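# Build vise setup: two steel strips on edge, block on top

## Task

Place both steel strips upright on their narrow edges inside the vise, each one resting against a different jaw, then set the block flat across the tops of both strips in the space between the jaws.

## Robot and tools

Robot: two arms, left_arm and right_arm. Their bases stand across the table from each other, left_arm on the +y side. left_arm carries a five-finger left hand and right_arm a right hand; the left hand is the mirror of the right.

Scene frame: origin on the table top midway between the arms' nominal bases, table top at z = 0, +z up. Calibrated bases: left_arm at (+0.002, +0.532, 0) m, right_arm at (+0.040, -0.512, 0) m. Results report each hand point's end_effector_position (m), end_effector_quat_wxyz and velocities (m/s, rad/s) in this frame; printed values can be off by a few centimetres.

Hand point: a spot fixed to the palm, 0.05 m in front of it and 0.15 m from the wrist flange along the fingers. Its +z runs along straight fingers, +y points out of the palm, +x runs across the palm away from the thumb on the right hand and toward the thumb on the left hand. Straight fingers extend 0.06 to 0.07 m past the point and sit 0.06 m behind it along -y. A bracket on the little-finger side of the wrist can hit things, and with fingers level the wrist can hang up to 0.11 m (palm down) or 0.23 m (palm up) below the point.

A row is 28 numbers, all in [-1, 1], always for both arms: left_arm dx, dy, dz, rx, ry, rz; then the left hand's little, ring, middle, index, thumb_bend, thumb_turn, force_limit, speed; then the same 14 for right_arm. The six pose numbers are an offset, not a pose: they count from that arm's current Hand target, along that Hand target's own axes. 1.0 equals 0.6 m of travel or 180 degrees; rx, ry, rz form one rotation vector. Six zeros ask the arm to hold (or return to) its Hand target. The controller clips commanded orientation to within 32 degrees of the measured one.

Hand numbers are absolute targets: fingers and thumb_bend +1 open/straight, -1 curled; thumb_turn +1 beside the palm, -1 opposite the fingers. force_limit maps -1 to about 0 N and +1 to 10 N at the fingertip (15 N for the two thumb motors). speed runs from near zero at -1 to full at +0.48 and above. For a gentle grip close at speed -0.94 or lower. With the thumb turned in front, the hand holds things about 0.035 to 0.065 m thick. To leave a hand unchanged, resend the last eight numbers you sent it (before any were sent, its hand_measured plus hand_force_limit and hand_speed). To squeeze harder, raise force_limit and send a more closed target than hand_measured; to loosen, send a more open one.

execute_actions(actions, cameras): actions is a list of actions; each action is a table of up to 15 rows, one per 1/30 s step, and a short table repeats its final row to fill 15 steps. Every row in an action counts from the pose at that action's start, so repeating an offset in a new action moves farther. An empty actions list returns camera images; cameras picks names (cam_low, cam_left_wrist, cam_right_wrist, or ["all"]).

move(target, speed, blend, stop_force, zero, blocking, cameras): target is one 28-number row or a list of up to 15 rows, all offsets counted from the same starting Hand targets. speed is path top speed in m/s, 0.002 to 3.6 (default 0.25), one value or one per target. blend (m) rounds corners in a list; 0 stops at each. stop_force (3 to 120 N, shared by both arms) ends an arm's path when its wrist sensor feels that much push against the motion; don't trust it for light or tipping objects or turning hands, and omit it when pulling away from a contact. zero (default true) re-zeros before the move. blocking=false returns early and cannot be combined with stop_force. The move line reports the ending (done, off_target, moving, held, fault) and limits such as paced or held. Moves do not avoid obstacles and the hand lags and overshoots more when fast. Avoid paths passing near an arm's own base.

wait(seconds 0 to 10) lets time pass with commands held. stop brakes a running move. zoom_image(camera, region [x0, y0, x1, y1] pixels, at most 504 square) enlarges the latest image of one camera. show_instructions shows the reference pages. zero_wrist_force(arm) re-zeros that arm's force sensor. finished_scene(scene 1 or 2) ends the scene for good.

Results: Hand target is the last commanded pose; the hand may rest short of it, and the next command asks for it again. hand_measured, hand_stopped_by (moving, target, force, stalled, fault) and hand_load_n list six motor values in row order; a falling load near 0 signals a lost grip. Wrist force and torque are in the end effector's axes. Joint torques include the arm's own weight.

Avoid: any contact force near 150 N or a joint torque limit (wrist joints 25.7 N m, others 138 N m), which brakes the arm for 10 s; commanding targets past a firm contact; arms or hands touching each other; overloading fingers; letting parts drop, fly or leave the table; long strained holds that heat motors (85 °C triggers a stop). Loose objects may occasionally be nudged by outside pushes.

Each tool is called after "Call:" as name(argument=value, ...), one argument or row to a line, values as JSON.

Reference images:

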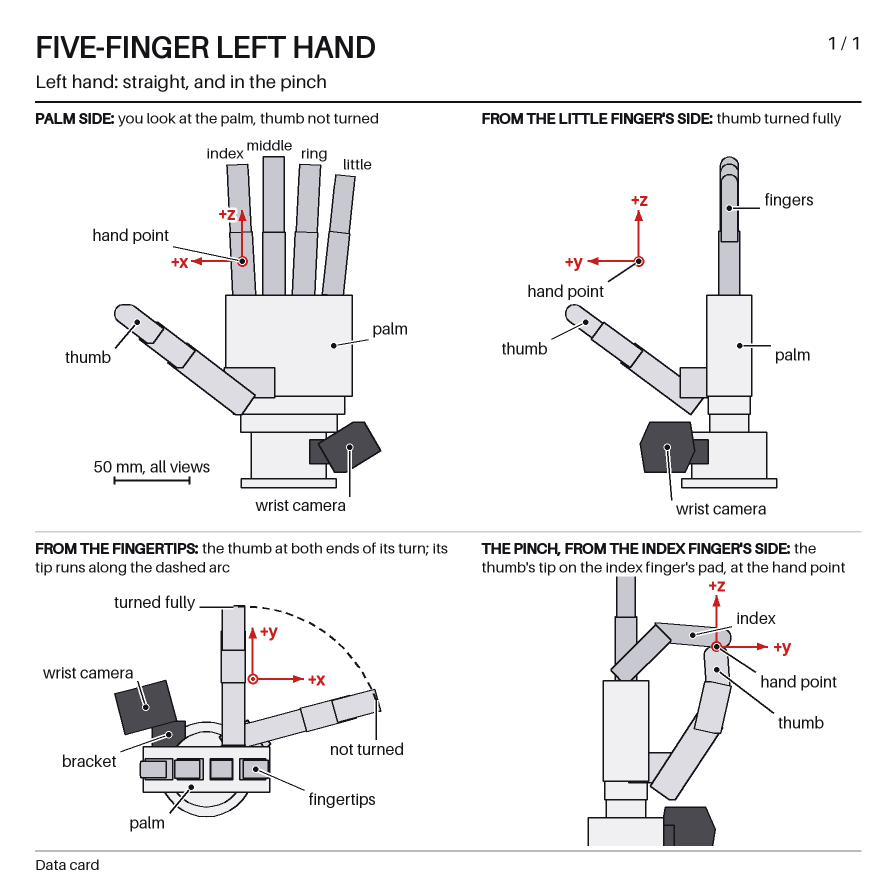

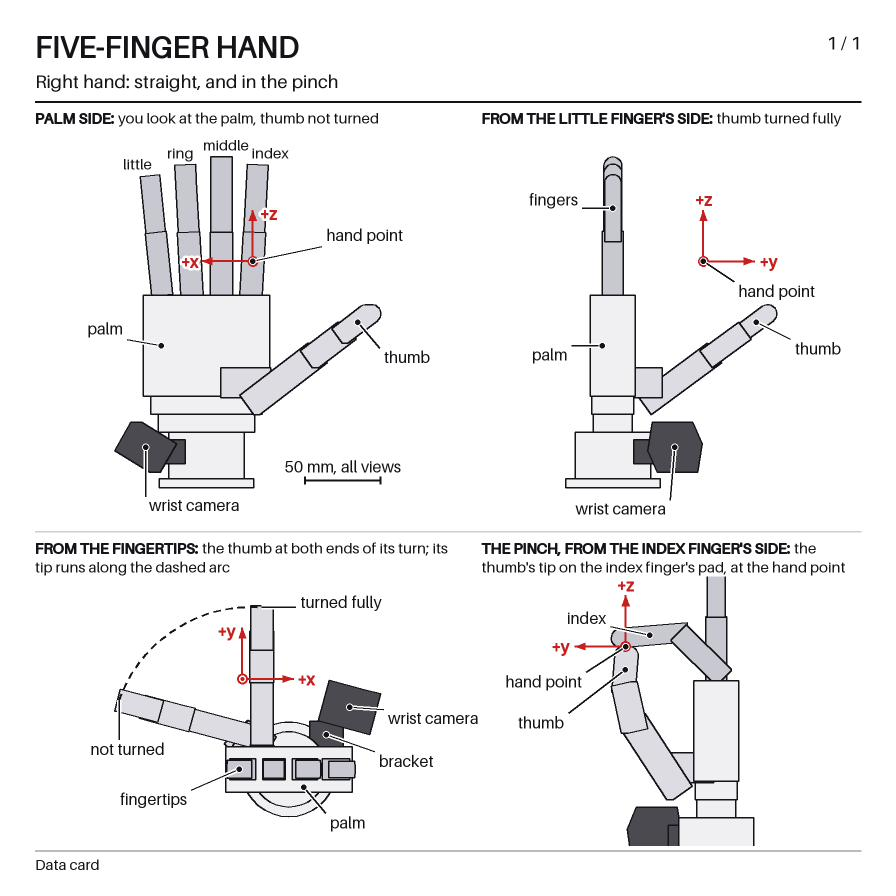

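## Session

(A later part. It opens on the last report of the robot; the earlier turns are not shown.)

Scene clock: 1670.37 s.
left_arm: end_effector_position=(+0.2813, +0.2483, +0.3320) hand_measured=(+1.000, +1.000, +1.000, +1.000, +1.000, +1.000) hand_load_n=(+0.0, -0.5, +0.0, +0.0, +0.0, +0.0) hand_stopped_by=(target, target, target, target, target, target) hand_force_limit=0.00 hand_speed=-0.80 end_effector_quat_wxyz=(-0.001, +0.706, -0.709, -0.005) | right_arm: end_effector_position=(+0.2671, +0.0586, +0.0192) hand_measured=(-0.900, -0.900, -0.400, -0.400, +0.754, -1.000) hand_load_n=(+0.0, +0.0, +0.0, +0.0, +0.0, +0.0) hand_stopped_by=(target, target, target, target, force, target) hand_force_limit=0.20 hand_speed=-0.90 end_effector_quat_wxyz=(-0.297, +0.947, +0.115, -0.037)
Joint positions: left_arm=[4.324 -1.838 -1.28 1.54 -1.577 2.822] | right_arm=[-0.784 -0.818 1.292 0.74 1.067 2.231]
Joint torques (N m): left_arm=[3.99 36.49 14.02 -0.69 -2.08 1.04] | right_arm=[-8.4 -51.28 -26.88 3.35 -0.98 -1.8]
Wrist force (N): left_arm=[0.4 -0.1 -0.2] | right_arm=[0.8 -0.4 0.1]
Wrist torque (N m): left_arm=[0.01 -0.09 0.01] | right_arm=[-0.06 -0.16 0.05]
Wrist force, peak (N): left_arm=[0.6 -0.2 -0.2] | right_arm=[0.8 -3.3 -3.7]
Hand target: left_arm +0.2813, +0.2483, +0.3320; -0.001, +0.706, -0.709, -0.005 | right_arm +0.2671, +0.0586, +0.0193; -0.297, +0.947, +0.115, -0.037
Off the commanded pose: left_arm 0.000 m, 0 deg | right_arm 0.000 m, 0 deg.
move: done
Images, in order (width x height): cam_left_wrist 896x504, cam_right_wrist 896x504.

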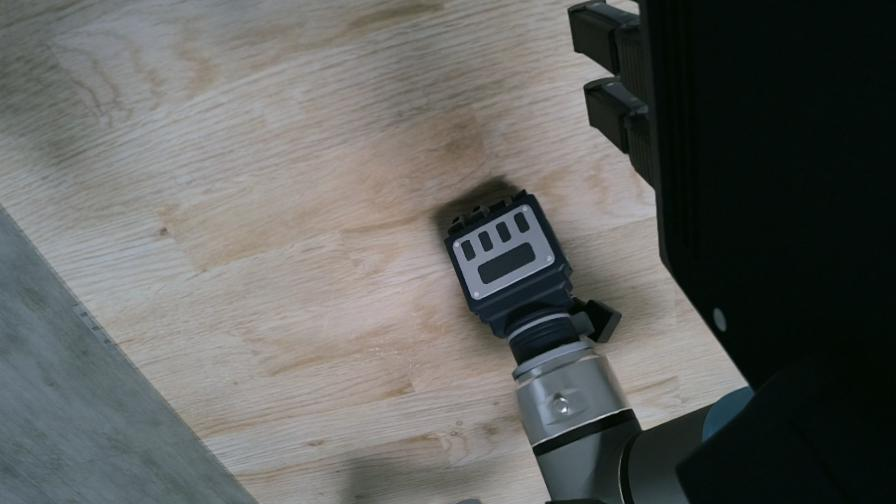

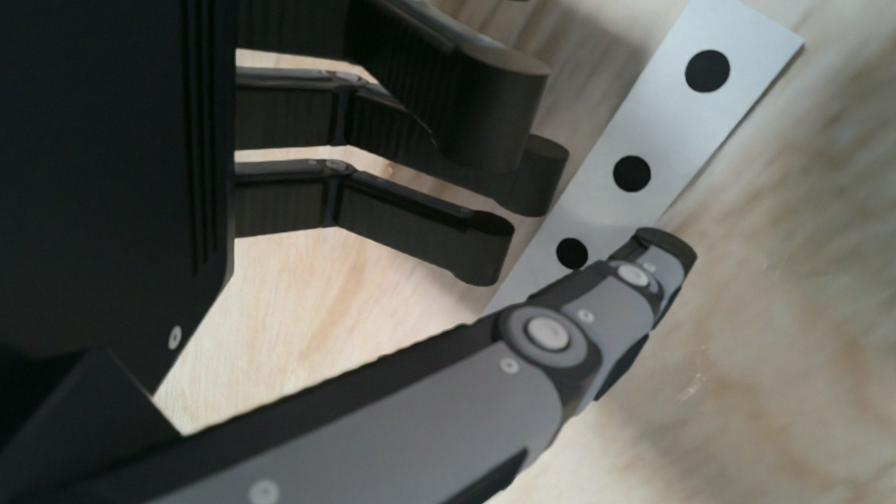

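Call:
move(
  target=[
    [0,0,0,0,0,0,1,1,1,1,1,1,0,-0.8,0,0,0,0,0,0,-0.9,-0.9,-0.3,-0.3,0.95,-1,0.2,-0.6],
    [0,0,0,0,0,0,1,1,1,1,1,1,0,-0.8,0,-0.0076,-0.011,0.05,0,0,-0.9,-0.9,-0.3,-0.3,0.95,-1,0.2,-0.6],
  ],
  speed=0.15,
  cameras=["cam_right_wrist"],
)

Scene clock: 1690.17 s.
left_arm: end_effector_position=(+0.2813, +0.2483, +0.3320) hand_measured=(+1.000, +1.000, +1.000, +1.000, +1.000, +1.000) hand_load_n=(+0.0, +0.0, +0.0, +0.0, +0.0, +0.0) hand_stopped_by=(target, target, target, target, target, target) hand_force_limit=0.00 hand_speed=-0.80 end_effector_quat_wxyz=(-0.001, +0.706, -0.709, -0.005) | right_arm: end_effector_position=(+0.2671, +0.0585, +0.0273) hand_measured=(-0.900, -0.900, -0.300, -0.300, +0.950, -1.000) hand_load_n=(+0.0, +0.0, +0.0, +0.0, +0.0, +0.0) hand_stopped_by=(target, target, target, target, target, target) hand_force_limit=0.20 hand_speed=-0.60 end_effector_quat_wxyz=(-0.371, +0.921, +0.112, -0.046)
Joint positions: left_arm=[4.324 -1.838 -1.28 1.54 -1.577 2.822] | right_arm=[-0.842 -0.878 1.407 0.605 0.92 2.229]
Joint torques (N m): left_arm=[4.07 36.24 13.05 -0.63 -1.97 0.57] | right_arm=[-8.11 -49.8 -7.82 0.08 -2.71 1.71]
Wrist force (N): left_arm=[-0.1 -0.1 -0.4] | right_arm=[0.4 -0.3 -0.1]
Wrist torque (N m): left_arm=[0.01 -0.03 -0.02] | right_arm=[-0.04 -0.09 -0.04]
Wrist force, peak (N): left_arm=[0.7 0.0 -0.1] | right_arm=[0.7 -0.7 0.3]
Hand target: left_arm +0.2813, +0.2483, +0.3320; -0.001, +0.706, -0.709, -0.005 | right_arm +0.2671, +0.0585, +0.0273; -0.371, +0.921, +0.112, -0.046
Off the commanded pose: left_arm 0.000 m, 0 deg | right_arm 0.000 m, 0 deg.
move: done
Images, in order (width x height): cam_right_wrist 896x504.

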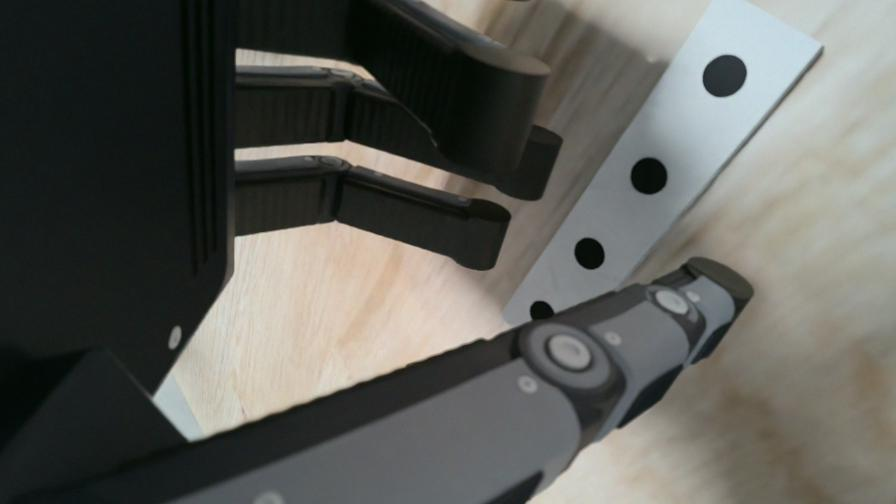

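Call:
move(
  target=[
    [0,0,0,0,0,0,1,1,1,1,1,1,0,-0.8,0,-0.0066,0.0064,0,0,0,-0.9,-0.9,-0.3,-0.3,0.95,-1,0.2,-0.6],
    [0,0,0,0,0,0,1,1,1,1,1,1,0,-0.8,0,0.0159,0.0298,0,0,0,-0.9,-0.9,-0.3,-0.3,0.95,-1,0.2,-0.6],
  ],
  speed=0.012,
  stop_force=3,
  cameras=["cam_right_wrist"],
)

Scene clock: 1708.67 s.
left_arm: end_effector_position=(+0.2813, +0.2483, +0.3320) hand_measured=(+1.000, +1.000, +1.000, +1.000, +1.000, +1.000) hand_load_n=(+0.0, +0.0, +0.0, +0.0, +0.0, +0.0) hand_stopped_by=(target, target, target, target, target, target) hand_force_limit=0.00 hand_speed=-0.80 end_effector_quat_wxyz=(-0.001, +0.706, -0.709, -0.005) | right_arm: end_effector_position=(+0.2658, +0.0639, +0.0125) hand_measured=(-0.900, -0.900, -0.300, -0.300, +0.950, -1.000) hand_load_n=(+0.0, +0.0, -2.5, +0.0, +0.0, +0.0) hand_stopped_by=(target, target, target, target, target, target) hand_force_limit=0.20 hand_speed=-0.60 end_effector_quat_wxyz=(-0.371, +0.921, +0.112, -0.046)
Joint positions: left_arm=[4.324 -1.838 -1.28 1.54 -1.577 2.822] | right_arm=[-0.833 -0.853 1.404 0.577 0.924 2.239]
Joint torques (N m): left_arm=[3.64 37.34 13.95 -0.63 -2.01 0.59] | right_arm=[2.28 -47.99 -23.8 2.84 0.98 0.78]
Wrist force (N): left_arm=[0.2 0.0 -0.1] | right_arm=[1.3 -3.8 -0.9]
Wrist torque (N m): left_arm=[0.01 -0.05 -0.01] | right_arm=[-0.16 -0.10 -0.14]
Wrist force, peak (N): left_arm=[0.7 -0.2 -0.2] | right_arm=[0.8 -13.4 -3.8]
Hand target: left_arm +0.2813, +0.2483, +0.3320; -0.001, +0.706, -0.709, -0.005 | right_arm +0.2658, +0.0639, +0.0125; -0.371, +0.921, +0.112, -0.046 (not the last commanded pose)
Off the commanded pose: left_arm 0.000 m, 0 deg | right_arm 0.005 m, 0 deg.
move: contact (right_arm); path passed 1 of 2 targets
Images, in order (width x height): cam_right_wrist 896x504.

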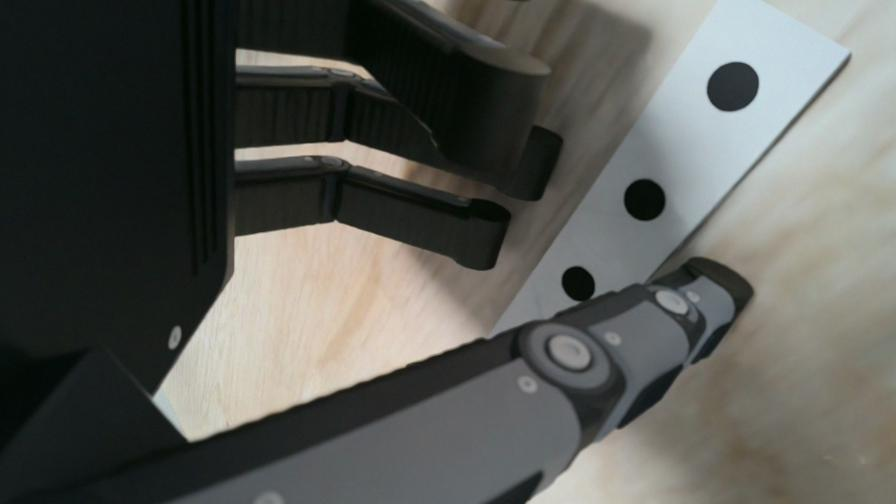

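Call:
move(
  target=[0,0,0,0,0,0,1,1,1,1,1,1,0,-0.8,0,0,0,0,0,0,-0.9,-0.9,-0.3,-0.3,0.45,-1,-0.3,-0.9],
  speed=0.05,
  cameras=["cam_right_wrist"],
)

Scene clock: 1714.47 s.
left_arm: end_effector_position=(+0.2813, +0.2483, +0.3320) hand_measured=(+1.000, +1.000, +1.000, +1.000, +1.000, +1.000) hand_load_n=(+0.0, +0.0, +0.0, +0.0, +0.0, +0.0) hand_stopped_by=(target, target, target, target, target, target) hand_force_limit=0.00 hand_speed=-0.80 end_effector_quat_wxyz=(-0.001, +0.706, -0.709, -0.005) | right_arm: end_effector_position=(+0.2658, +0.0639, +0.0125) hand_measured=(-0.900, -0.900, -0.300, -0.300, +0.708, -1.000) hand_load_n=(+0.0, +0.0, -2.0, +0.0, +5.0, +0.0) hand_stopped_by=(target, target, target, target, force, target) hand_force_limit=-0.30 hand_speed=-0.90 end_effector_quat_wxyz=(-0.371, +0.921, +0.112, -0.046)
Joint positions: left_arm=[4.324 -1.838 -1.28 1.54 -1.577 2.822] | right_arm=[-0.833 -0.853 1.404 0.577 0.924 2.239]
Joint torques (N m): left_arm=[3.6 36.92 13.58 -0.63 -2.14 0.52] | right_arm=[-6.61 -44.36 -22.93 1.68 0.41 -1.14]
Wrist force (N): left_arm=[0.4 -0.4 -0.1] | right_arm=[1.5 -5.1 -4.8]
Wrist torque (N m): left_arm=[-0.05 -0.09 0.02] | right_arm=[-0.32 -0.06 -0.14]
Wrist force, peak (N): left_arm=[0.5 -0.2 -0.4] | right_arm=[1.1 -5.9 -6.1]
Hand target: left_arm +0.2813, +0.2483, +0.3320; -0.001, +0.706, -0.709, -0.005 | right_arm +0.2658, +0.0639, +0.0125; -0.371, +0.921, +0.112, -0.046
Off the commanded pose: left_arm 0.000 m, 0 deg | right_arm 0.000 m, 0 deg.
move: done
Images, in order (width x height): cam_right_wrist 896x504.

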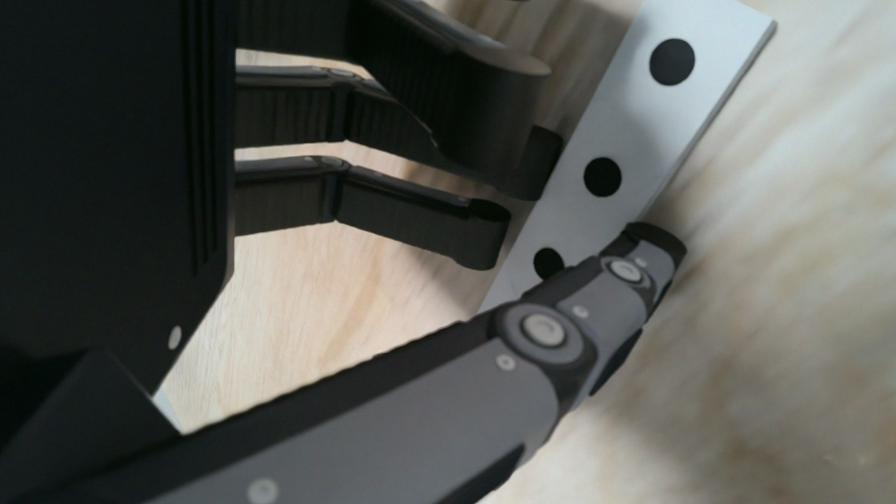

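Call:
move(
  target=[0,0,0,0,0,0,1,1,1,1,1,1,0,-0.8,0,0,0,0,0,0,-0.9,-0.9,-0.3,-0.3,0.4,-1,0.1,-0.9],
  speed=0.05,
)

Call:
move(
  target=[0,0,0,0,0,0,1,1,1,1,1,1,0,-0.8,0,-0.0139,-0.0144,0,0,0,-0.9,-0.9,-0.3,-0.3,0.4,-1,0.1,-0.9],
  speed=0.03,
  cameras=["cam_right_wrist"],
)

Scene clock: 1718.10 s.
left_arm: end_effector_position=(+0.2813, +0.2483, +0.3320) hand_measured=(+1.000, +1.000, +1.000, +1.000, +1.000, +1.000) hand_load_n=(+0.0, +0.0, +0.0, +0.0, +0.0, +0.5) hand_stopped_by=(target, target, target, target, target, target) hand_force_limit=0.00 hand_speed=-0.80 end_effector_quat_wxyz=(-0.001, +0.706, -0.709, -0.005) | right_arm: end_effector_position=(+0.2658, +0.0639, +0.0125) hand_measured=(-0.900, -0.900, -0.300, -0.300, +0.698, -1.000) hand_load_n=(+0.0, +0.0, -1.0, +0.0, +8.0, +0.0) hand_stopped_by=(target, target, target, target, force, target) hand_force_limit=0.10 hand_speed=-0.90 end_effector_quat_wxyz=(-0.371, +0.921, +0.112, -0.046)
Joint positions: left_arm=[4.324 -1.838 -1.28 1.54 -1.577 2.822] | right_arm=[-0.833 -0.853 1.404 0.577 0.924 2.239]
Joint torques (N m): left_arm=[3.29 37.07 14.07 -0.64 -2.1 0.41] | right_arm=[-6.49 -34.96 -19.8 1.71 -0.1 -1.18]
Wrist force (N): left_arm=[0.1 -0.1 0.0] | right_arm=[1.3 -5.7 -5.6]
Wrist torque (N m): left_arm=[-0.02 -0.05 0.00] | right_arm=[-0.33 -0.04 -0.15]
Wrist force, peak (N): left_arm=[0.4 -0.4 -0.5] | right_arm=[1.4 -5.6 -6.1]
Hand target: left_arm +0.2813, +0.2483, +0.3320; -0.001, +0.706, -0.709, -0.005 | right_arm +0.2658, +0.0639, +0.0125; -0.371, +0.921, +0.112, -0.046
Off the commanded pose: left_arm 0.000 m, 0 deg | right_arm 0.000 m, 0 deg.
move: done

Scene clock: 1718.90 s.
left_arm: end_effector_position=(+0.2813, +0.2483, +0.3320) hand_measured=(+1.000, +1.000, +1.000, +1.000, +1.000, +1.000) hand_load_n=(+0.0, +0.0, +0.0, +0.0, -0.5, +0.0) hand_stopped_by=(target, target, target, target, target, target) hand_force_limit=0.00 hand_speed=-0.80 end_effector_quat_wxyz=(-0.001, +0.706, -0.709, -0.005) | right_arm: end_effector_position=(+0.2658, +0.0639, +0.0244) hand_measured=(-0.900, -0.900, -0.300, -0.300, +0.696, -1.000) hand_load_n=(+0.0, +0.5, +0.0, +0.0, +0.0, +0.0) hand_stopped_by=(target, target, target, target, force, target) hand_force_limit=0.10 hand_speed=-0.90 end_effector_quat_wxyz=(-0.371, +0.921, +0.112, -0.046)
Joint positions: left_arm=[4.324 -1.838 -1.28 1.54 -1.577 2.822] | right_arm=[-0.833 -0.868 1.395 0.6 0.924 2.239]
Joint torques (N m): left_arm=[3.09 36.83 12.82 -0.65 -1.95 0.37] | right_arm=[0.48 -49.06 -26.44 3.05 0.34 1.59]
Wrist force (N): left_arm=[0.3 0.0 0.0] | right_arm=[0.8 -0.4 0.2]
Wrist torque (N m): left_arm=[0.00 -0.07 0.00] | right_arm=[-0.08 -0.16 -0.03]
Wrist force, peak (N): left_arm=[0.7 0.1 0.0] | right_arm=[1.4 -5.7 -5.7]
Hand target: left_arm +0.2813, +0.2483, +0.3320; -0.001, +0.706, -0.709, -0.005 | right_arm +0.2658, +0.0639, +0.0245; -0.371, +0.921, +0.112, -0.046
Off the commanded pose: left_arm 0.000 m, 0 deg | right_arm 0.000 m, 0 deg.
move: done
Images, in order (width x height): cam_right_wrist 896x504.

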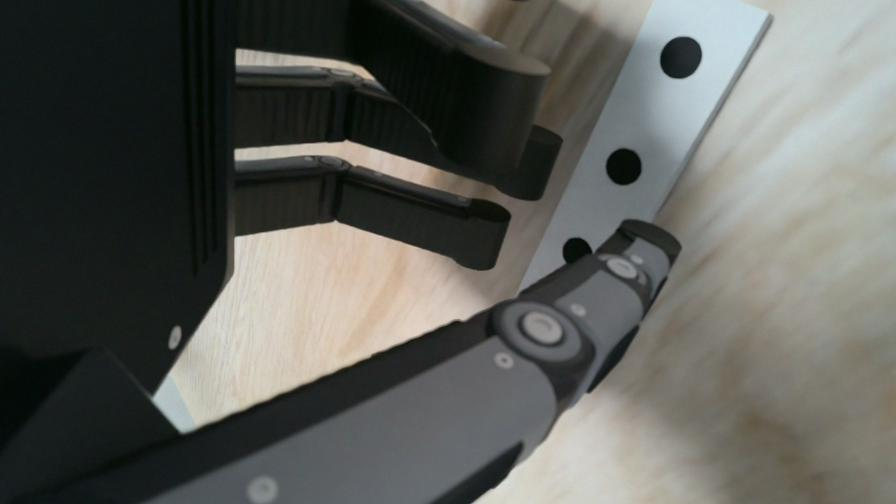

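Call:
zoom_image(
  camera="cam_right_wrist",
  region=[460, 80, 740, 320],
)

Scaled by 1.800.

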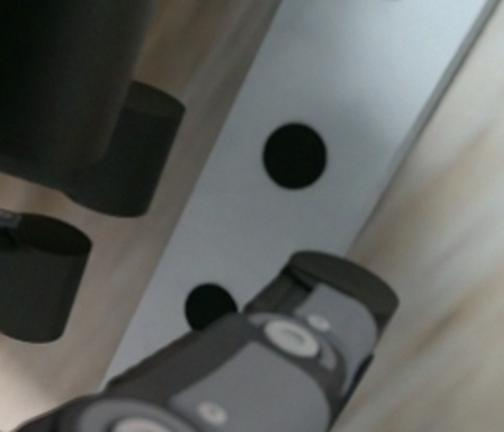

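Call:
move(
  target=[
    [0,0,0,0,0,0,1,1,1,1,1,1,0,-0.8,0,-0.0116,-0.012,0,0,0,-0.9,-0.9,-0.3,-0.3,0.7,-1,0.1,0],
    [0,0,0,0,0,0,1,1,1,1,1,1,0,-0.8,0,0.053,-0.074,0,0,0,-0.9,-0.9,-0.9,-0.9,0.7,-1,0.1,0],
  ],
  speed=0.15,
)

Call:
move(
  target=[0,0,0,0,0,0,1,1,1,1,1,1,0,-0.8,0,0.0347,0.036,0,0,0,-0.9,-0.9,-0.9,-0.9,0.7,-1,0.1,0],
  speed=0.01,
  stop_force=3,
)

Scene clock: 1784.50 s.
left_arm: end_effector_position=(+0.2813, +0.2483, +0.3320) hand_measured=(+1.000, +1.000, +1.000, +1.000, +1.000, +1.000) hand_load_n=(+0.0, +0.0, +0.0, +0.0, +0.0, +0.0) hand_stopped_by=(target, target, target, target, target, target) hand_force_limit=0.00 hand_speed=-0.80 end_effector_quat_wxyz=(-0.001, +0.706, -0.709, -0.005) | right_arm: end_effector_position=(+0.2787, +0.0118, +0.0345) hand_measured=(-0.900, -0.900, -0.900, -0.900, +0.700, -1.000) hand_load_n=(+0.0, +0.0, +0.0, +0.0, -0.5, +0.0) hand_stopped_by=(target, target, target, target, target, target) hand_force_limit=0.10 hand_speed=0.00 end_effector_quat_wxyz=(-0.371, +0.921, +0.112, -0.046)
Joint positions: left_arm=[4.324 -1.838 -1.28 1.54 -1.577 2.822] | right_arm=[-0.928 -0.942 1.516 0.622 0.886 2.128]
Joint torques (N m): left_arm=[2.71 36.77 13.76 -0.66 -2.03 0.29] | right_arm=[-8.1 -46.74 -7.29 2.63 -2.94 -1.79]
Wrist force (N): left_arm=[0.1 -0.3 0.0] | right_arm=[0.3 -0.5 0.0]
Wrist torque (N m): left_arm=[-0.04 -0.05 0.00] | right_arm=[-0.07 -0.08 0.03]
Wrist force, peak (N): left_arm=[0.6 -0.2 -0.1] | right_arm=[0.6 -1.2 0.5]
Hand target: left_arm +0.2813, +0.2483, +0.3320; -0.001, +0.706, -0.709, -0.005 | right_arm +0.2787, +0.0118, +0.0345; -0.371, +0.921, +0.112, -0.046
Off the commanded pose: left_arm 0.000 m, 0 deg | right_arm 0.000 m, 0 deg.
move: done

Scene clock: 1787.90 s.
left_arm: end_effector_position=(+0.2813, +0.2483, +0.3320) hand_measured=(+1.000, +1.000, +1.000, +1.000, +1.000, +1.000) hand_load_n=(+0.0, +0.0, +0.0, +0.0, +0.0, +0.0) hand_stopped_by=(target, target, target, target, target, target) hand_force_limit=0.00 hand_speed=-0.80 end_effector_quat_wxyz=(-0.001, +0.706, -0.709, -0.005) | right_arm: end_effector_position=(+0.2787, +0.0117, +0.0124) hand_measured=(-0.900, -0.900, -0.900, -0.900, +0.700, -1.000) hand_load_n=(+0.0, +0.0, +0.5, +0.0, +0.5, +0.0) hand_stopped_by=(target, target, target, target, target, target) hand_force_limit=0.10 hand_speed=0.00 end_effector_quat_wxyz=(-0.371, +0.921, +0.112, -0.046)
Joint positions: left_arm=[4.324 -1.838 -1.28 1.54 -1.577 2.822] | right_arm=[-0.928 -0.912 1.532 0.577 0.886 2.128]
Joint torques (N m): left_arm=[2.84 37.24 13.18 -0.68 -1.91 0.07] | right_arm=[-7.23 -45.06 -23.65 2.52 1.3 -1.83]
Wrist force (N): left_arm=[0.4 -0.1 -0.3] | right_arm=[0.4 -4.5 -3.6]
Wrist torque (N m): left_arm=[0.00 -0.09 0.01] | right_arm=[-0.35 -0.06 -0.02]
Wrist force, peak (N): left_arm=[0.3 -0.1 -0.5] | right_arm=[-0.1 -10.4 -9.1]
Hand target: left_arm +0.2813, +0.2483, +0.3320; -0.001, +0.706, -0.709, -0.005 | right_arm +0.2787, +0.0117, +0.0124; -0.371, +0.921, +0.112, -0.046 (not the last commanded pose)
Off the commanded pose: left_arm 0.000 m, 0 deg | right_arm 0.008 m, 0 deg.
move: contact (right_arm)

Call:
move(
  target=[
    [0,0,0,0,0,0,1,1,1,1,1,1,0,-0.8,0,-0.0254,-0.0265,0,0,0,-0.9,-0.9,-0.9,-0.9,0.7,-1,0.1,0],
    [0,0,0,0,0,0,1,1,1,1,1,1,0,-0.8,0,-0.091,0.0422,0,0,0,-0.9,-0.9,-0.3,-0.3,0.95,-1,0.1,0],
  ],
  speed=0.15,
  cameras=["cam_right_wrist"],
)

Scene clock: 1833.73 s.
left_arm: end_effector_position=(+0.2813, +0.2483, +0.3320) hand_measured=(+1.000, +1.000, +1.000, +1.000, +1.000, +1.000) hand_load_n=(+0.0, +0.0, +0.0, +0.0, +0.0, +0.0) hand_stopped_by=(target, target, target, target, target, target) hand_force_limit=0.00 hand_speed=-0.80 end_effector_quat_wxyz=(-0.001, +0.706, -0.709, -0.005) | right_arm: end_effector_position=(+0.2650, +0.0670, +0.0319) hand_measured=(-0.900, -0.900, -0.300, -0.300, +0.950, -1.000) hand_load_n=(+0.0, +0.0, +0.0, +0.0, +0.0, +0.0) hand_stopped_by=(target, target, target, target, target, target) hand_force_limit=0.10 hand_speed=0.00 end_effector_quat_wxyz=(-0.371, +0.921, +0.112, -0.046)
Joint positions: left_arm=[4.324 -1.838 -1.28 1.54 -1.577 2.822] | right_arm=[-0.828 -0.873 1.381 0.616 0.926 2.245]
Joint torques (N m): left_arm=[2.65 36.15 13.92 -0.67 -2.02 -0.02] | right_arm=[11.4 -31.73 -25.86 2.8 1.13 1.69]
Wrist force (N): left_arm=[0.2 0.0 -0.4] | right_arm=[0.6 -0.4 0.1]
Wrist torque (N m): left_arm=[0.03 -0.08 0.00] | right_arm=[-0.07 -0.12 -0.05]
Wrist force, peak (N): left_arm=[0.5 -0.3 -0.3] | right_arm=[0.4 -4.5 -3.8]
Hand target: left_arm +0.2813, +0.2483, +0.3320; -0.001, +0.706, -0.709, -0.005 | right_arm +0.2650, +0.0670, +0.0319; -0.371, +0.921, +0.112, -0.046
Off the commanded pose: left_arm 0.000 m, 0 deg | right_arm 0.000 m, 0 deg.
move: done
Images, in order (width x height): cam_right_wrist 896x504.

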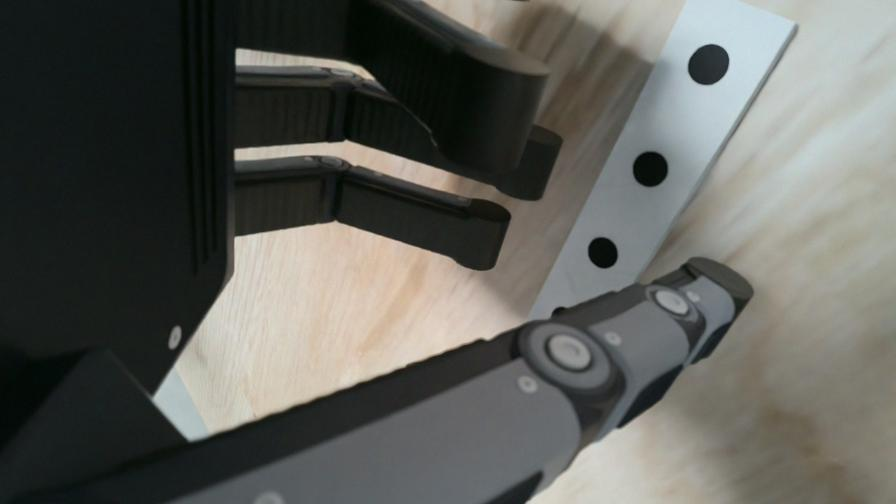

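Call:
move(
  target=[
    [0,0,0,0,0,0,1,1,1,1,1,1,0,-0.8,0,-0.006,0.0058,0,0,0,-0.9,-0.9,-0.3,-0.3,0.95,-1,0.1,0],
    [0,0,0,0,0,0,1,1,1,1,1,1,0,-0.8,0,0.0183,0.031,0,0,0,-0.9,-0.9,-0.3,-0.3,0.95,-1,0.1,0],
  ],
  speed=0.012,
  stop_force=3,
  cameras=["cam_right_wrist"],
)

Scene clock: 1843.10 s.
left_arm: end_effector_position=(+0.2813, +0.2483, +0.3320) hand_measured=(+1.000, +1.000, +1.000, +1.000, +1.000, +1.000) hand_load_n=(+0.0, +0.0, +0.0, +0.5, +0.0, +0.0) hand_stopped_by=(target, target, target, target, target, target) hand_force_limit=0.00 hand_speed=-0.80 end_effector_quat_wxyz=(-0.001, +0.706, -0.709, -0.005) | right_arm: end_effector_position=(+0.2638, +0.0718, +0.0126) hand_measured=(-0.900, -0.900, -0.300, -0.300, +0.950, -1.000) hand_load_n=(+0.0, +0.0, -2.0, +0.0, +0.0, +0.0) hand_stopped_by=(target, target, target, target, target, target) hand_force_limit=0.10 hand_speed=0.00 end_effector_quat_wxyz=(-0.371, +0.921, +0.112, -0.046)
Joint positions: left_arm=[4.324 -1.838 -1.28 1.54 -1.577 2.822] | right_arm=[-0.82 -0.843 1.383 0.579 0.93 2.254]
Joint torques (N m): left_arm=[1.64 35.65 13.88 -0.78 -1.91 -0.16] | right_arm=[5.98 -48.73 -23.74 2.9 0.58 0.31]
Wrist force (N): left_arm=[0.3 -0.2 -0.3] | right_arm=[1.2 -4.7 -1.6]
Wrist torque (N m): left_arm=[-0.01 -0.08 0.01] | right_arm=[-0.16 -0.08 -0.14]
Wrist force, peak (N): left_arm=[0.5 -0.4 0.0] | right_arm=[1.4 -13.4 -3.9]
Hand target: left_arm +0.2813, +0.2483, +0.3320; -0.001, +0.706, -0.709, -0.005 | right_arm +0.2638, +0.0718, +0.0126; -0.371, +0.921, +0.112, -0.046 (not the last commanded pose)
Off the commanded pose: left_arm 0.000 m, 0 deg | right_arm 0.002 m, 0 deg.
move: contact (right_arm); path passed 1 of 2 targets
Images, in order (width x height): cam_right_wrist 896x504.

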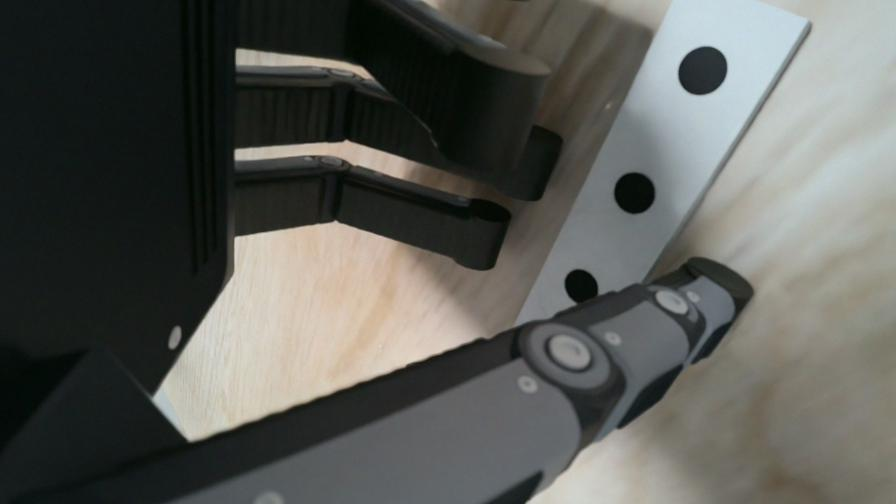

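Call:
move(
  target=[0,0,0,0,0,0,1,1,1,1,1,1,0,-0.8,0,-0.0010,-0.0010,0,0,0,-0.9,-0.9,-0.3,-0.3,0.95,-1,0.1,-0.9],
  speed=0.02,
)

Call:
move(
  target=[0,0,0,0,0,0,1,1,1,1,1,1,0,-0.8,0,0,0,0,0,0,-0.9,-0.9,-0.3,-0.3,0.45,-1,-0.1,-0.9],
  speed=0.05,
  cameras=["cam_right_wrist"],
)

Call:
zoom_image(
  camera="cam_right_wrist",
  region=[460, 80, 740, 320],
)

Scene clock: 1848.87 s.
left_arm: end_effector_position=(+0.2813, +0.2483, +0.3320) hand_measured=(+1.000, +1.000, +1.000, +1.000, +1.000, +1.000) hand_load_n=(+0.0, +0.0, +0.0, +0.0, +0.0, +0.0) hand_stopped_by=(target, target, target, target, target, target) hand_force_limit=0.00 hand_speed=-0.80 end_effector_quat_wxyz=(-0.001, +0.706, -0.709, -0.005) | right_arm: end_effector_position=(+0.2638, +0.0718, +0.0134) hand_measured=(-0.900, -0.900, -0.300, -0.300, +0.950, -1.000) hand_load_n=(+0.0, +0.0, +0.5, +0.0, +0.0, +0.0) hand_stopped_by=(target, target, target, target, target, target) hand_force_limit=0.10 hand_speed=-0.90 end_effector_quat_wxyz=(-0.371, +0.921, +0.112, -0.046)
Joint positions: left_arm=[4.324 -1.838 -1.28 1.54 -1.577 2.822] | right_arm=[-0.82 -0.844 1.382 0.581 0.93 2.254]
Joint torques (N m): left_arm=[2.3 36.96 14.04 -0.73 -1.96 -0.25] | right_arm=[9.31 -50.8 -25.42 2.87 0.94 1.44]
Wrist force (N): left_arm=[0.2 0.2 -0.2] | right_arm=[0.5 -0.3 0.1]
Wrist torque (N m): left_arm=[0.03 -0.07 -0.01] | right_arm=[-0.06 -0.11 -0.04]
Wrist force, peak (N): left_arm=[0.5 -0.3 0.1] | right_arm=[1.2 -5.2 -1.9]
Hand target: left_arm +0.2813, +0.2483, +0.3320; -0.001, +0.706, -0.709, -0.005 | right_arm +0.2638, +0.0718, +0.0134; -0.371, +0.921, +0.112, -0.046
Off the commanded pose: left_arm 0.000 m, 0 deg | right_arm 0.000 m, 0 deg.
move: done

Scene clock: 1850.97 s.
left_arm: end_effector_position=(+0.2813, +0.2483, +0.3320) hand_measured=(+1.000, +1.000, +1.000, +1.000, +1.000, +1.000) hand_load_n=(+0.0, +0.0, +0.0, +0.0, +0.0, +0.0) hand_stopped_by=(target, target, target, target, target, target) hand_force_limit=0.00 hand_speed=-0.80 end_effector_quat_wxyz=(-0.001, +0.706, -0.709, -0.005) | right_arm: end_effector_position=(+0.2638, +0.0718, +0.0134) hand_measured=(-0.900, -0.900, -0.300, -0.300, +0.686, -1.000) hand_load_n=(+0.0, +0.0, +2.5, +0.0, +7.0, +1.0) hand_stopped_by=(target, target, target, target, force, target) hand_force_limit=-0.10 hand_speed=-0.90 end_effector_quat_wxyz=(-0.371, +0.921, +0.112, -0.046)
Joint positions: left_arm=[4.324 -1.838 -1.28 1.54 -1.577 2.822] | right_arm=[-0.82 -0.844 1.382 0.581 0.93 2.254]
Joint torques (N m): left_arm=[1.54 36.15 13.36 -0.6 -2.03 -0.37] | right_arm=[8.71 -49.33 -24.5 2.6 0.85 1.69]
Wrist force (N): left_arm=[0.0 -0.1 -0.2] | right_arm=[0.9 -1.0 -0.7]
Wrist torque (N m): left_arm=[0.00 -0.03 -0.01] | right_arm=[-0.07 -0.16 -0.04]
Wrist force, peak (N): left_arm=[0.6 -0.1 -0.1] | right_arm=[0.7 -2.2 -1.3]
Hand target: left_arm +0.2813, +0.2483, +0.3320; -0.001, +0.706, -0.709, -0.005 | right_arm +0.2638, +0.0718, +0.0134; -0.371, +0.921, +0.112, -0.046
Off the commanded pose: left_arm 0.000 m, 0 deg | right_arm 0.000 m, 0 deg.
move: done
Images, in order (width x height): cam_right_wrist 896x504.

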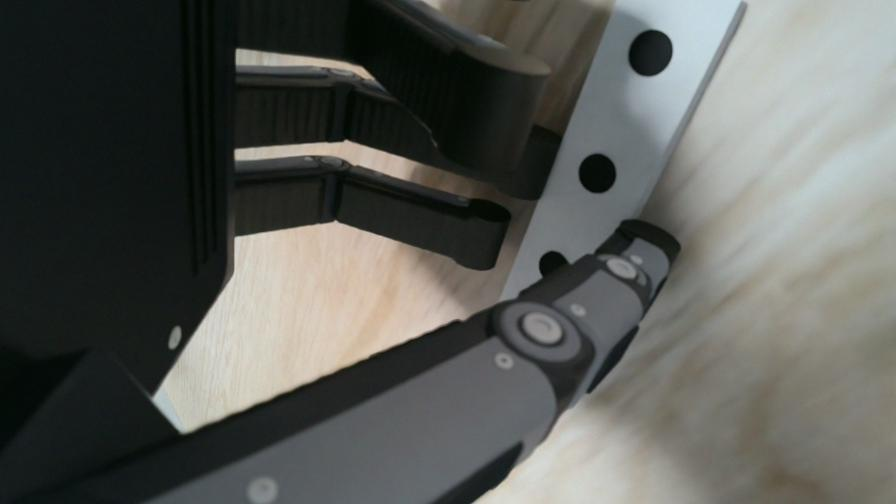

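Scaled by 1.800.

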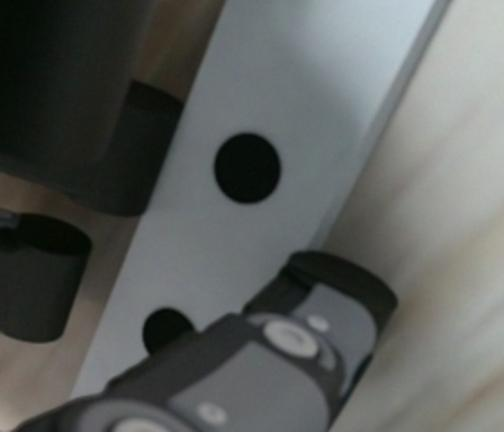

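Call:
move(
  target=[0,0,0,0,0,0,1,1,1,1,1,1,0,-0.8,0,0,0,0,0,0,-0.9,-0.9,-0.3,-0.3,0.4,-1,0.4,-0.9],
  speed=0.05,
)

Call:
move(
  target=[0,0,0,0,0,0,1,1,1,1,1,1,0,-0.8,0,-0.0014,-0.0014,0,0,0,-0.9,-0.9,-0.3,-0.3,0.4,-1,0.4,-0.9],
  speed=0.01,
)

Scene clock: 1856.47 s.
left_arm: end_effector_position=(+0.2813, +0.2483, +0.3320) hand_measured=(+1.000, +1.000, +1.000, +1.000, +1.000, +1.000) hand_load_n=(+0.0, +0.5, +0.0, +0.0, +0.0, +0.0) hand_stopped_by=(target, target, target, target, target, target) hand_force_limit=0.00 hand_speed=-0.80 end_effector_quat_wxyz=(-0.001, +0.706, -0.709, -0.005) | right_arm: end_effector_position=(+0.2638, +0.0718, +0.0134) hand_measured=(-0.900, -0.900, -0.300, -0.300, +0.676, -1.000) hand_load_n=(+0.0, +0.0, +4.0, +0.0, +10.0, +1.5) hand_stopped_by=(target, target, target, target, force, target) hand_force_limit=0.40 hand_speed=-0.90 end_effector_quat_wxyz=(-0.371, +0.921, +0.112, -0.046)
Joint positions: left_arm=[4.324 -1.838 -1.28 1.54 -1.577 2.822] | right_arm=[-0.82 -0.844 1.382 0.581 0.93 2.254]
Joint torques (N m): left_arm=[1.75 36.3 14.32 -0.7 -1.89 -0.27] | right_arm=[9.17 -36.85 -16.93 2.01 0 1.43]
Wrist force (N): left_arm=[0.2 -0.1 -0.4] | right_arm=[0.6 -2.2 -1.7]
Wrist torque (N m): left_arm=[0.01 -0.08 0.00] | right_arm=[-0.12 -0.10 -0.09]
Wrist force, peak (N): left_arm=[0.6 -0.1 0.1] | right_arm=[0.6 -3.7 -2.5]
Hand target: left_arm +0.2813, +0.2483, +0.3320; -0.001, +0.706, -0.709, -0.005 | right_arm +0.2638, +0.0718, +0.0134; -0.371, +0.921, +0.112, -0.046
Off the commanded pose: left_arm 0.000 m, 0 deg | right_arm 0.000 m, 0 deg.
move: done

Scene clock: 1857.17 s.
left_arm: end_effector_position=(+0.2813, +0.2483, +0.3320) hand_measured=(+1.000, +1.000, +1.000, +1.000, +1.000, +1.000) hand_load_n=(+0.0, +0.0, +0.0, +0.0, +0.0, +0.0) hand_stopped_by=(target, target, target, target, target, target) hand_force_limit=0.00 hand_speed=-0.80 end_effector_quat_wxyz=(-0.001, +0.706, -0.709, -0.005) | right_arm: end_effector_position=(+0.2638, +0.0719, +0.0146) hand_measured=(-0.900, -0.900, -0.300, -0.300, +0.676, -1.000) hand_load_n=(+0.0, +0.0, +2.0, +0.0, +3.5, +0.5) hand_stopped_by=(target, target, target, target, force, target) hand_force_limit=0.40 hand_speed=-0.90 end_effector_quat_wxyz=(-0.371, +0.921, +0.112, -0.046)
Joint positions: left_arm=[4.324 -1.838 -1.28 1.54 -1.577 2.822] | right_arm=[-0.82 -0.845 1.382 0.583 0.93 2.254]
Joint torques (N m): left_arm=[1.24 35.85 14.07 -0.58 -2.1 -0.66] | right_arm=[9.99 -50.63 -25.78 2.8 0.35 1.83]
Wrist force (N): left_arm=[0.3 -0.3 -0.3] | right_arm=[0.6 -1.0 -0.8]
Wrist torque (N m): left_arm=[-0.03 -0.09 0.01] | right_arm=[-0.11 -0.12 -0.04]
Wrist force, peak (N): left_arm=[0.4 -0.2 -0.4] | right_arm=[1.0 -3.5 -2.2]
Hand target: left_arm +0.2813, +0.2483, +0.3320; -0.001, +0.706, -0.709, -0.005 | right_arm +0.2638, +0.0719, +0.0146; -0.371, +0.921, +0.112, -0.046
Off the commanded pose: left_arm 0.000 m, 0 deg | right_arm 0.000 m, 0 deg.
move: done

Call:
move(
  target=[0,0,0,0,0,0,1,1,1,1,1,1,0,-0.8,0,0,0,0,0,0,-0.9,-0.9,-0.3,-0.3,0.35,-1,0.4,-0.9],
  speed=0.05,
  cameras=["cam_right_wrist"],
)

Call:
zoom_image(
  camera="cam_right_wrist",
  region=[460, 80, 740, 320],
)

Scene clock: 1861.93 s.
left_arm: end_effector_position=(+0.2813, +0.2483, +0.3320) hand_measured=(+1.000, +1.000, +1.000, +1.000, +1.000, +1.000) hand_load_n=(+0.0, +0.0, +0.0, +0.0, +0.0, +0.0) hand_stopped_by=(target, target, target, target, target, target) hand_force_limit=0.00 hand_speed=-0.80 end_effector_quat_wxyz=(-0.001, +0.706, -0.709, -0.005) | right_arm: end_effector_position=(+0.2638, +0.0719, +0.0146) hand_measured=(-0.900, -0.900, -0.300, -0.300, +0.652, -1.000) hand_load_n=(+0.0, +0.0, +5.0, +0.0, +10.5, +1.0) hand_stopped_by=(target, target, target, target, force, target) hand_force_limit=0.40 hand_speed=-0.90 end_effector_quat_wxyz=(-0.371, +0.921, +0.112, -0.046)
Joint positions: left_arm=[4.324 -1.838 -1.28 1.54 -1.577 2.822] | right_arm=[-0.82 -0.846 1.381 0.583 0.93 2.254]
Joint torques (N m): left_arm=[0.71 36.52 14.02 -0.66 -2.02 -0.39] | right_arm=[10.41 -46.84 -23.2 2.41 1.24 1.67]
Wrist force (N): left_arm=[0.3 -0.3 -0.2] | right_arm=[0.9 -4.4 -3.5]
Wrist torque (N m): left_arm=[-0.03 -0.08 0.01] | right_arm=[-0.28 -0.12 -0.10]
Wrist force, peak (N): left_arm=[0.5 -0.3 0.2] | right_arm=[0.9 -4.4 -3.5]
Hand target: left_arm +0.2813, +0.2483, +0.3320; -0.001, +0.706, -0.709, -0.005 | right_arm +0.2638, +0.0719, +0.0146; -0.371, +0.921, +0.112, -0.046
Off the commanded pose: left_arm 0.000 m, 0 deg | right_arm 0.000 m, 0 deg.
move: done
Images, in order (width x height): cam_right_wrist 896x504.

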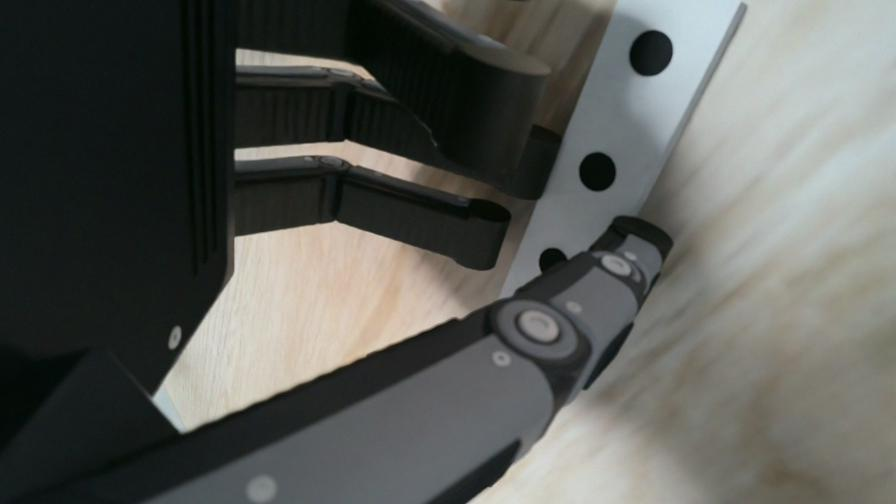

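Scaled by 1.800.

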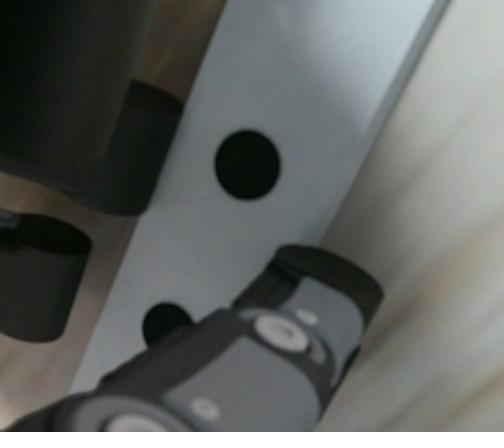

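Call:
move(
  target=[0,0,0,0,0,0,1,1,1,1,1,1,0,-0.8,0,-0.0012,0.0012,0,0,0,-0.9,-0.9,-0.3,-0.6,0.9,-1,0.9,-0.6],
  speed=0.02,
)

Call:
move(
  target=[0,0,0,0,0,0,1,1,1,1,1,1,0,-0.8,0,0.0069,0.0072,0,0,0,-0.9,-0.9,-0.3,-0.6,0.9,-1,0.9,-0.6],
  speed=0.005,
  stop_force=3,
)

Scene clock: 1954.00 s.
left_arm: end_effector_position=(+0.2813, +0.2483, +0.3320) hand_measured=(+1.000, +1.000, +1.000, +1.000, +1.000, +1.000) hand_load_n=(+0.0, +0.0, +0.0, +0.0, +0.0, +0.0) hand_stopped_by=(target, target, target, target, target, target) hand_force_limit=0.00 hand_speed=-0.80 end_effector_quat_wxyz=(-0.001, +0.706, -0.709, -0.005) | right_arm: end_effector_position=(+0.2635, +0.0728, +0.0146) hand_measured=(-0.900, -0.900, -0.300, -0.600, +0.900, -1.000) hand_load_n=(+0.0, +0.0, +0.0, +0.0, +0.0, +0.0) hand_stopped_by=(target, target, target, target, target, target) hand_force_limit=0.90 hand_speed=-0.60 end_effector_quat_wxyz=(-0.371, +0.921, +0.112, -0.046)
Joint positions: left_arm=[4.324 -1.838 -1.28 1.54 -1.577 2.822] | right_arm=[-0.818 -0.844 1.379 0.583 0.931 2.256]
Joint torques (N m): left_arm=[1.68 36.26 13.8 -0.61 -1.9 -0.76] | right_arm=[10 -32.23 -25.01 2.81 1.18 1.99]
Wrist force (N): left_arm=[0.3 -0.3 -0.1] | right_arm=[0.7 -0.3 0.2]
Wrist torque (N m): left_arm=[-0.04 -0.07 0.00] | right_arm=[-0.07 -0.14 -0.04]
Wrist force, peak (N): left_arm=[0.4 -0.4 -0.3] | right_arm=[1.0 -5.0 -2.6]
Hand target: left_arm +0.2813, +0.2483, +0.3320; -0.001, +0.706, -0.709, -0.005 | right_arm +0.2635, +0.0729, +0.0146; -0.371, +0.921, +0.112, -0.046
Off the commanded pose: left_arm 0.000 m, 0 deg | right_arm 0.000 m, 0 deg.
move: done

Scene clock: 1955.70 s.
left_arm: end_effector_position=(+0.2813, +0.2483, +0.3320) hand_measured=(+1.000, +1.000, +1.000, +1.000, +1.000, +1.000) hand_load_n=(+0.0, +0.0, +0.0, +0.0, +0.0, +0.0) hand_stopped_by=(target, target, target, target, target, target) hand_force_limit=0.00 hand_speed=-0.80 end_effector_quat_wxyz=(-0.001, +0.706, -0.709, -0.005) | right_arm: end_effector_position=(+0.2635, +0.0729, +0.0126) hand_measured=(-0.900, -0.900, -0.300, -0.600, +0.900, -1.000) hand_load_n=(+0.0, +0.0, -1.5, +0.0, +0.0, +0.0) hand_stopped_by=(target, target, target, target, target, target) hand_force_limit=0.90 hand_speed=-0.60 end_effector_quat_wxyz=(-0.371, +0.921, +0.112, -0.046)
Joint positions: left_arm=[4.324 -1.838 -1.28 1.54 -1.577 2.822] | right_arm=[-0.818 -0.842 1.38 0.579 0.931 2.256]
Joint torques (N m): left_arm=[1.67 36.78 13.62 -0.45 -2.03 -0.7] | right_arm=[4.89 -48.16 -23.25 2.89 1.1 1.01]
Wrist force (N): left_arm=[0.2 0.0 -0.1] | right_arm=[0.9 -5.1 -1.2]
Wrist torque (N m): left_arm=[0.01 -0.05 0.00] | right_arm=[-0.18 -0.14 -0.13]
Wrist force, peak (N): left_arm=[0.6 0.0 -0.1] | right_arm=[1.1 -8.0 -2.0]
Hand target: left_arm +0.2813, +0.2483, +0.3320; -0.001, +0.706, -0.709, -0.005 | right_arm +0.2635, +0.0729, +0.0126; -0.371, +0.921, +0.112, -0.046 (not the last commanded pose)
Off the commanded pose: left_arm 0.000 m, 0 deg | right_arm 0.004 m, 0 deg.
move: contact (right_arm)

Call:
move(
  target=[0,0,0,0,0,0,1,1,1,1,1,1,0,-0.8,0,-0.0003,-0.0003,0,0,0,-0.9,-0.9,-0.3,-0.6,0.9,-1,0.9,-0.6],
  speed=0.01,
)

Call:
move(
  target=[0,0,0,0,0,0,1,1,1,1,1,1,0,-0.8,0,0,0,0,0,0,-0.9,-0.9,-0.3,-0.6,0.4,-1,0.8,-0.9],
  speed=0.05,
)

Call:
move(
  target=[0,0,0,0,0,0,1,1,1,1,1,1,0,-0.8,0,-0.0023,-0.0024,0,0,0,-0.9,-0.9,-0.3,-0.6,0.4,-1,0.8,-0.9],
  speed=0.01,
  cameras=["cam_right_wrist"],
)

Scene clock: 1961.43 s.
left_arm: end_effector_position=(+0.2813, +0.2483, +0.3320) hand_measured=(+1.000, +1.000, +1.000, +1.000, +1.000, +1.000) hand_load_n=(+0.0, +0.0, +0.0, +0.0, -0.5, +0.0) hand_stopped_by=(target, target, target, target, target, target) hand_force_limit=0.00 hand_speed=-0.80 end_effector_quat_wxyz=(-0.001, +0.706, -0.709, -0.005) | right_arm: end_effector_position=(+0.2635, +0.0729, +0.0128) hand_measured=(-0.900, -0.900, -0.300, -0.600, +0.900, -1.000) hand_load_n=(+0.0, +0.0, -0.5, +0.0, +0.0, +0.0) hand_stopped_by=(target, target, target, target, target, target) hand_force_limit=0.90 hand_speed=-0.60 end_effector_quat_wxyz=(-0.371, +0.921, +0.112, -0.046)
Joint positions: left_arm=[4.324 -1.838 -1.28 1.54 -1.577 2.822] | right_arm=[-0.818 -0.842 1.38 0.58 0.931 2.256]
Joint torques (N m): left_arm=[0.96 36.73 13.84 -0.67 -1.89 -0.85] | right_arm=[-5.43 -50.85 -25.91 2.94 0.85 -0.91]
Wrist force (N): left_arm=[0.2 -0.2 0.0] | right_arm=[0.5 -0.3 -0.1]
Wrist torque (N m): left_arm=[-0.02 -0.06 0.01] | right_arm=[-0.04 -0.11 -0.04]
Wrist force, peak (N): left_arm=[0.2 -0.4 -0.4] | right_arm=[0.7 -5.8 -1.9]
Hand target: left_arm +0.2813, +0.2483, +0.3320; -0.001, +0.706, -0.709, -0.005 | right_arm +0.2635, +0.0729, +0.0129; -0.371, +0.921, +0.112, -0.046
Off the commanded pose: left_arm 0.000 m, 0 deg | right_arm 0.000 m, 0 deg.
move: done

Scene clock: 1963.27 s.
left_arm: end_effector_position=(+0.2813, +0.2483, +0.3320) hand_measured=(+1.000, +1.000, +1.000, +1.000, +1.000, +1.000) hand_load_n=(+0.0, +0.0, +0.0, +0.0, -0.5, +0.0) hand_stopped_by=(target, target, target, target, target, target) hand_force_limit=0.00 hand_speed=-0.80 end_effector_quat_wxyz=(-0.001, +0.706, -0.709, -0.005) | right_arm: end_effector_position=(+0.2635, +0.0729, +0.0129) hand_measured=(-0.900, -0.900, -0.300, -0.600, +0.676, -1.000) hand_load_n=(+0.0, +0.0, +3.5, +0.0, +12.5, +2.0) hand_stopped_by=(target, target, target, target, force, target) hand_force_limit=0.80 hand_speed=-0.90 end_effector_quat_wxyz=(-0.371, +0.921, +0.112, -0.046)
Joint positions: left_arm=[4.324 -1.838 -1.28 1.54 -1.577 2.822] | right_arm=[-0.818 -0.842 1.38 0.58 0.931 2.256]
Joint torques (N m): left_arm=[0.65 36.48 13.62 -0.69 -2.05 -0.91] | right_arm=[-2.6 -47.82 -24.68 2.24 1.22 -0.7]
Wrist force (N): left_arm=[0.2 0.0 -0.2] | right_arm=[0.7 -3.0 -3.2]
Wrist torque (N m): left_arm=[0.00 -0.06 0.00] | right_arm=[-0.15 -0.10 -0.07]
Wrist force, peak (N): left_arm=[0.5 -0.3 0.1] | right_arm=[0.7 -3.0 -3.2]
Hand target: left_arm +0.2813, +0.2483, +0.3320; -0.001, +0.706, -0.709, -0.005 | right_arm +0.2635, +0.0729, +0.0129; -0.371, +0.921, +0.112, -0.046
Off the commanded pose: left_arm 0.000 m, 0 deg | right_arm 0.000 m, 0 deg.
move: done

Scene clock: 1963.97 s.
left_arm: end_effector_position=(+0.2813, +0.2483, +0.3320) hand_measured=(+1.000, +1.000, +1.000, +1.000, +1.000, +1.000) hand_load_n=(+0.0, +0.0, +0.0, +0.5, +0.0, +0.0) hand_stopped_by=(target, target, target, target, target, target) hand_force_limit=0.00 hand_speed=-0.80 end_effector_quat_wxyz=(-0.001, +0.706, -0.709, -0.005) | right_arm: end_effector_position=(+0.2635, +0.0729, +0.0148) hand_measured=(-0.900, -0.900, -0.300, -0.600, +0.676, -1.000) hand_load_n=(+0.0, +0.0, +1.0, +0.0, +2.5, +0.5) hand_stopped_by=(target, target, target, target, force, target) hand_force_limit=0.80 hand_speed=-0.90 end_effector_quat_wxyz=(-0.371, +0.921, +0.112, -0.046)
Joint positions: left_arm=[4.324 -1.838 -1.28 1.54 -1.577 2.822] | right_arm=[-0.818 -0.844 1.379 0.584 0.931 2.256]
Joint torques (N m): left_arm=[0.21 36.05 13.44 -0.72 -2.17 -0.87] | right_arm=[-1.96 -50.61 -25.15 2.72 0.92 -0.73]
Wrist force (N): left_arm=[0.2 0.0 -0.4] | right_arm=[0.7 -0.8 -0.5]
Wrist torque (N m): left_arm=[0.03 -0.07 -0.01] | right_arm=[-0.10 -0.14 -0.03]
Wrist force, peak (N): left_arm=[0.6 0.2 0.0] | right_arm=[0.5 -3.0 -3.3]
Hand target: left_arm +0.2813, +0.2483, +0.3320; -0.001, +0.706, -0.709, -0.005 | right_arm +0.2635, +0.0729, +0.0149; -0.371, +0.921, +0.112, -0.046
Off the commanded pose: left_arm 0.000 m, 0 deg | right_arm 0.000 m, 0 deg.
move: done
Images, in order (width x height): cam_right_wrist 896x504.

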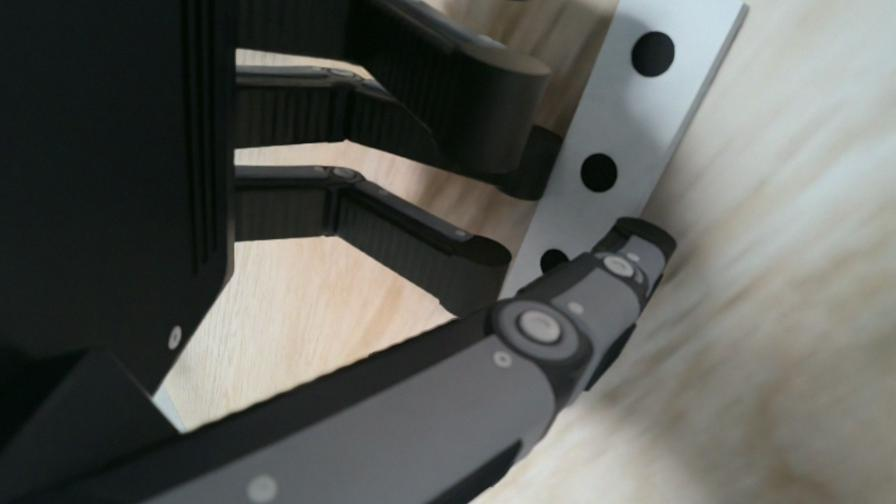

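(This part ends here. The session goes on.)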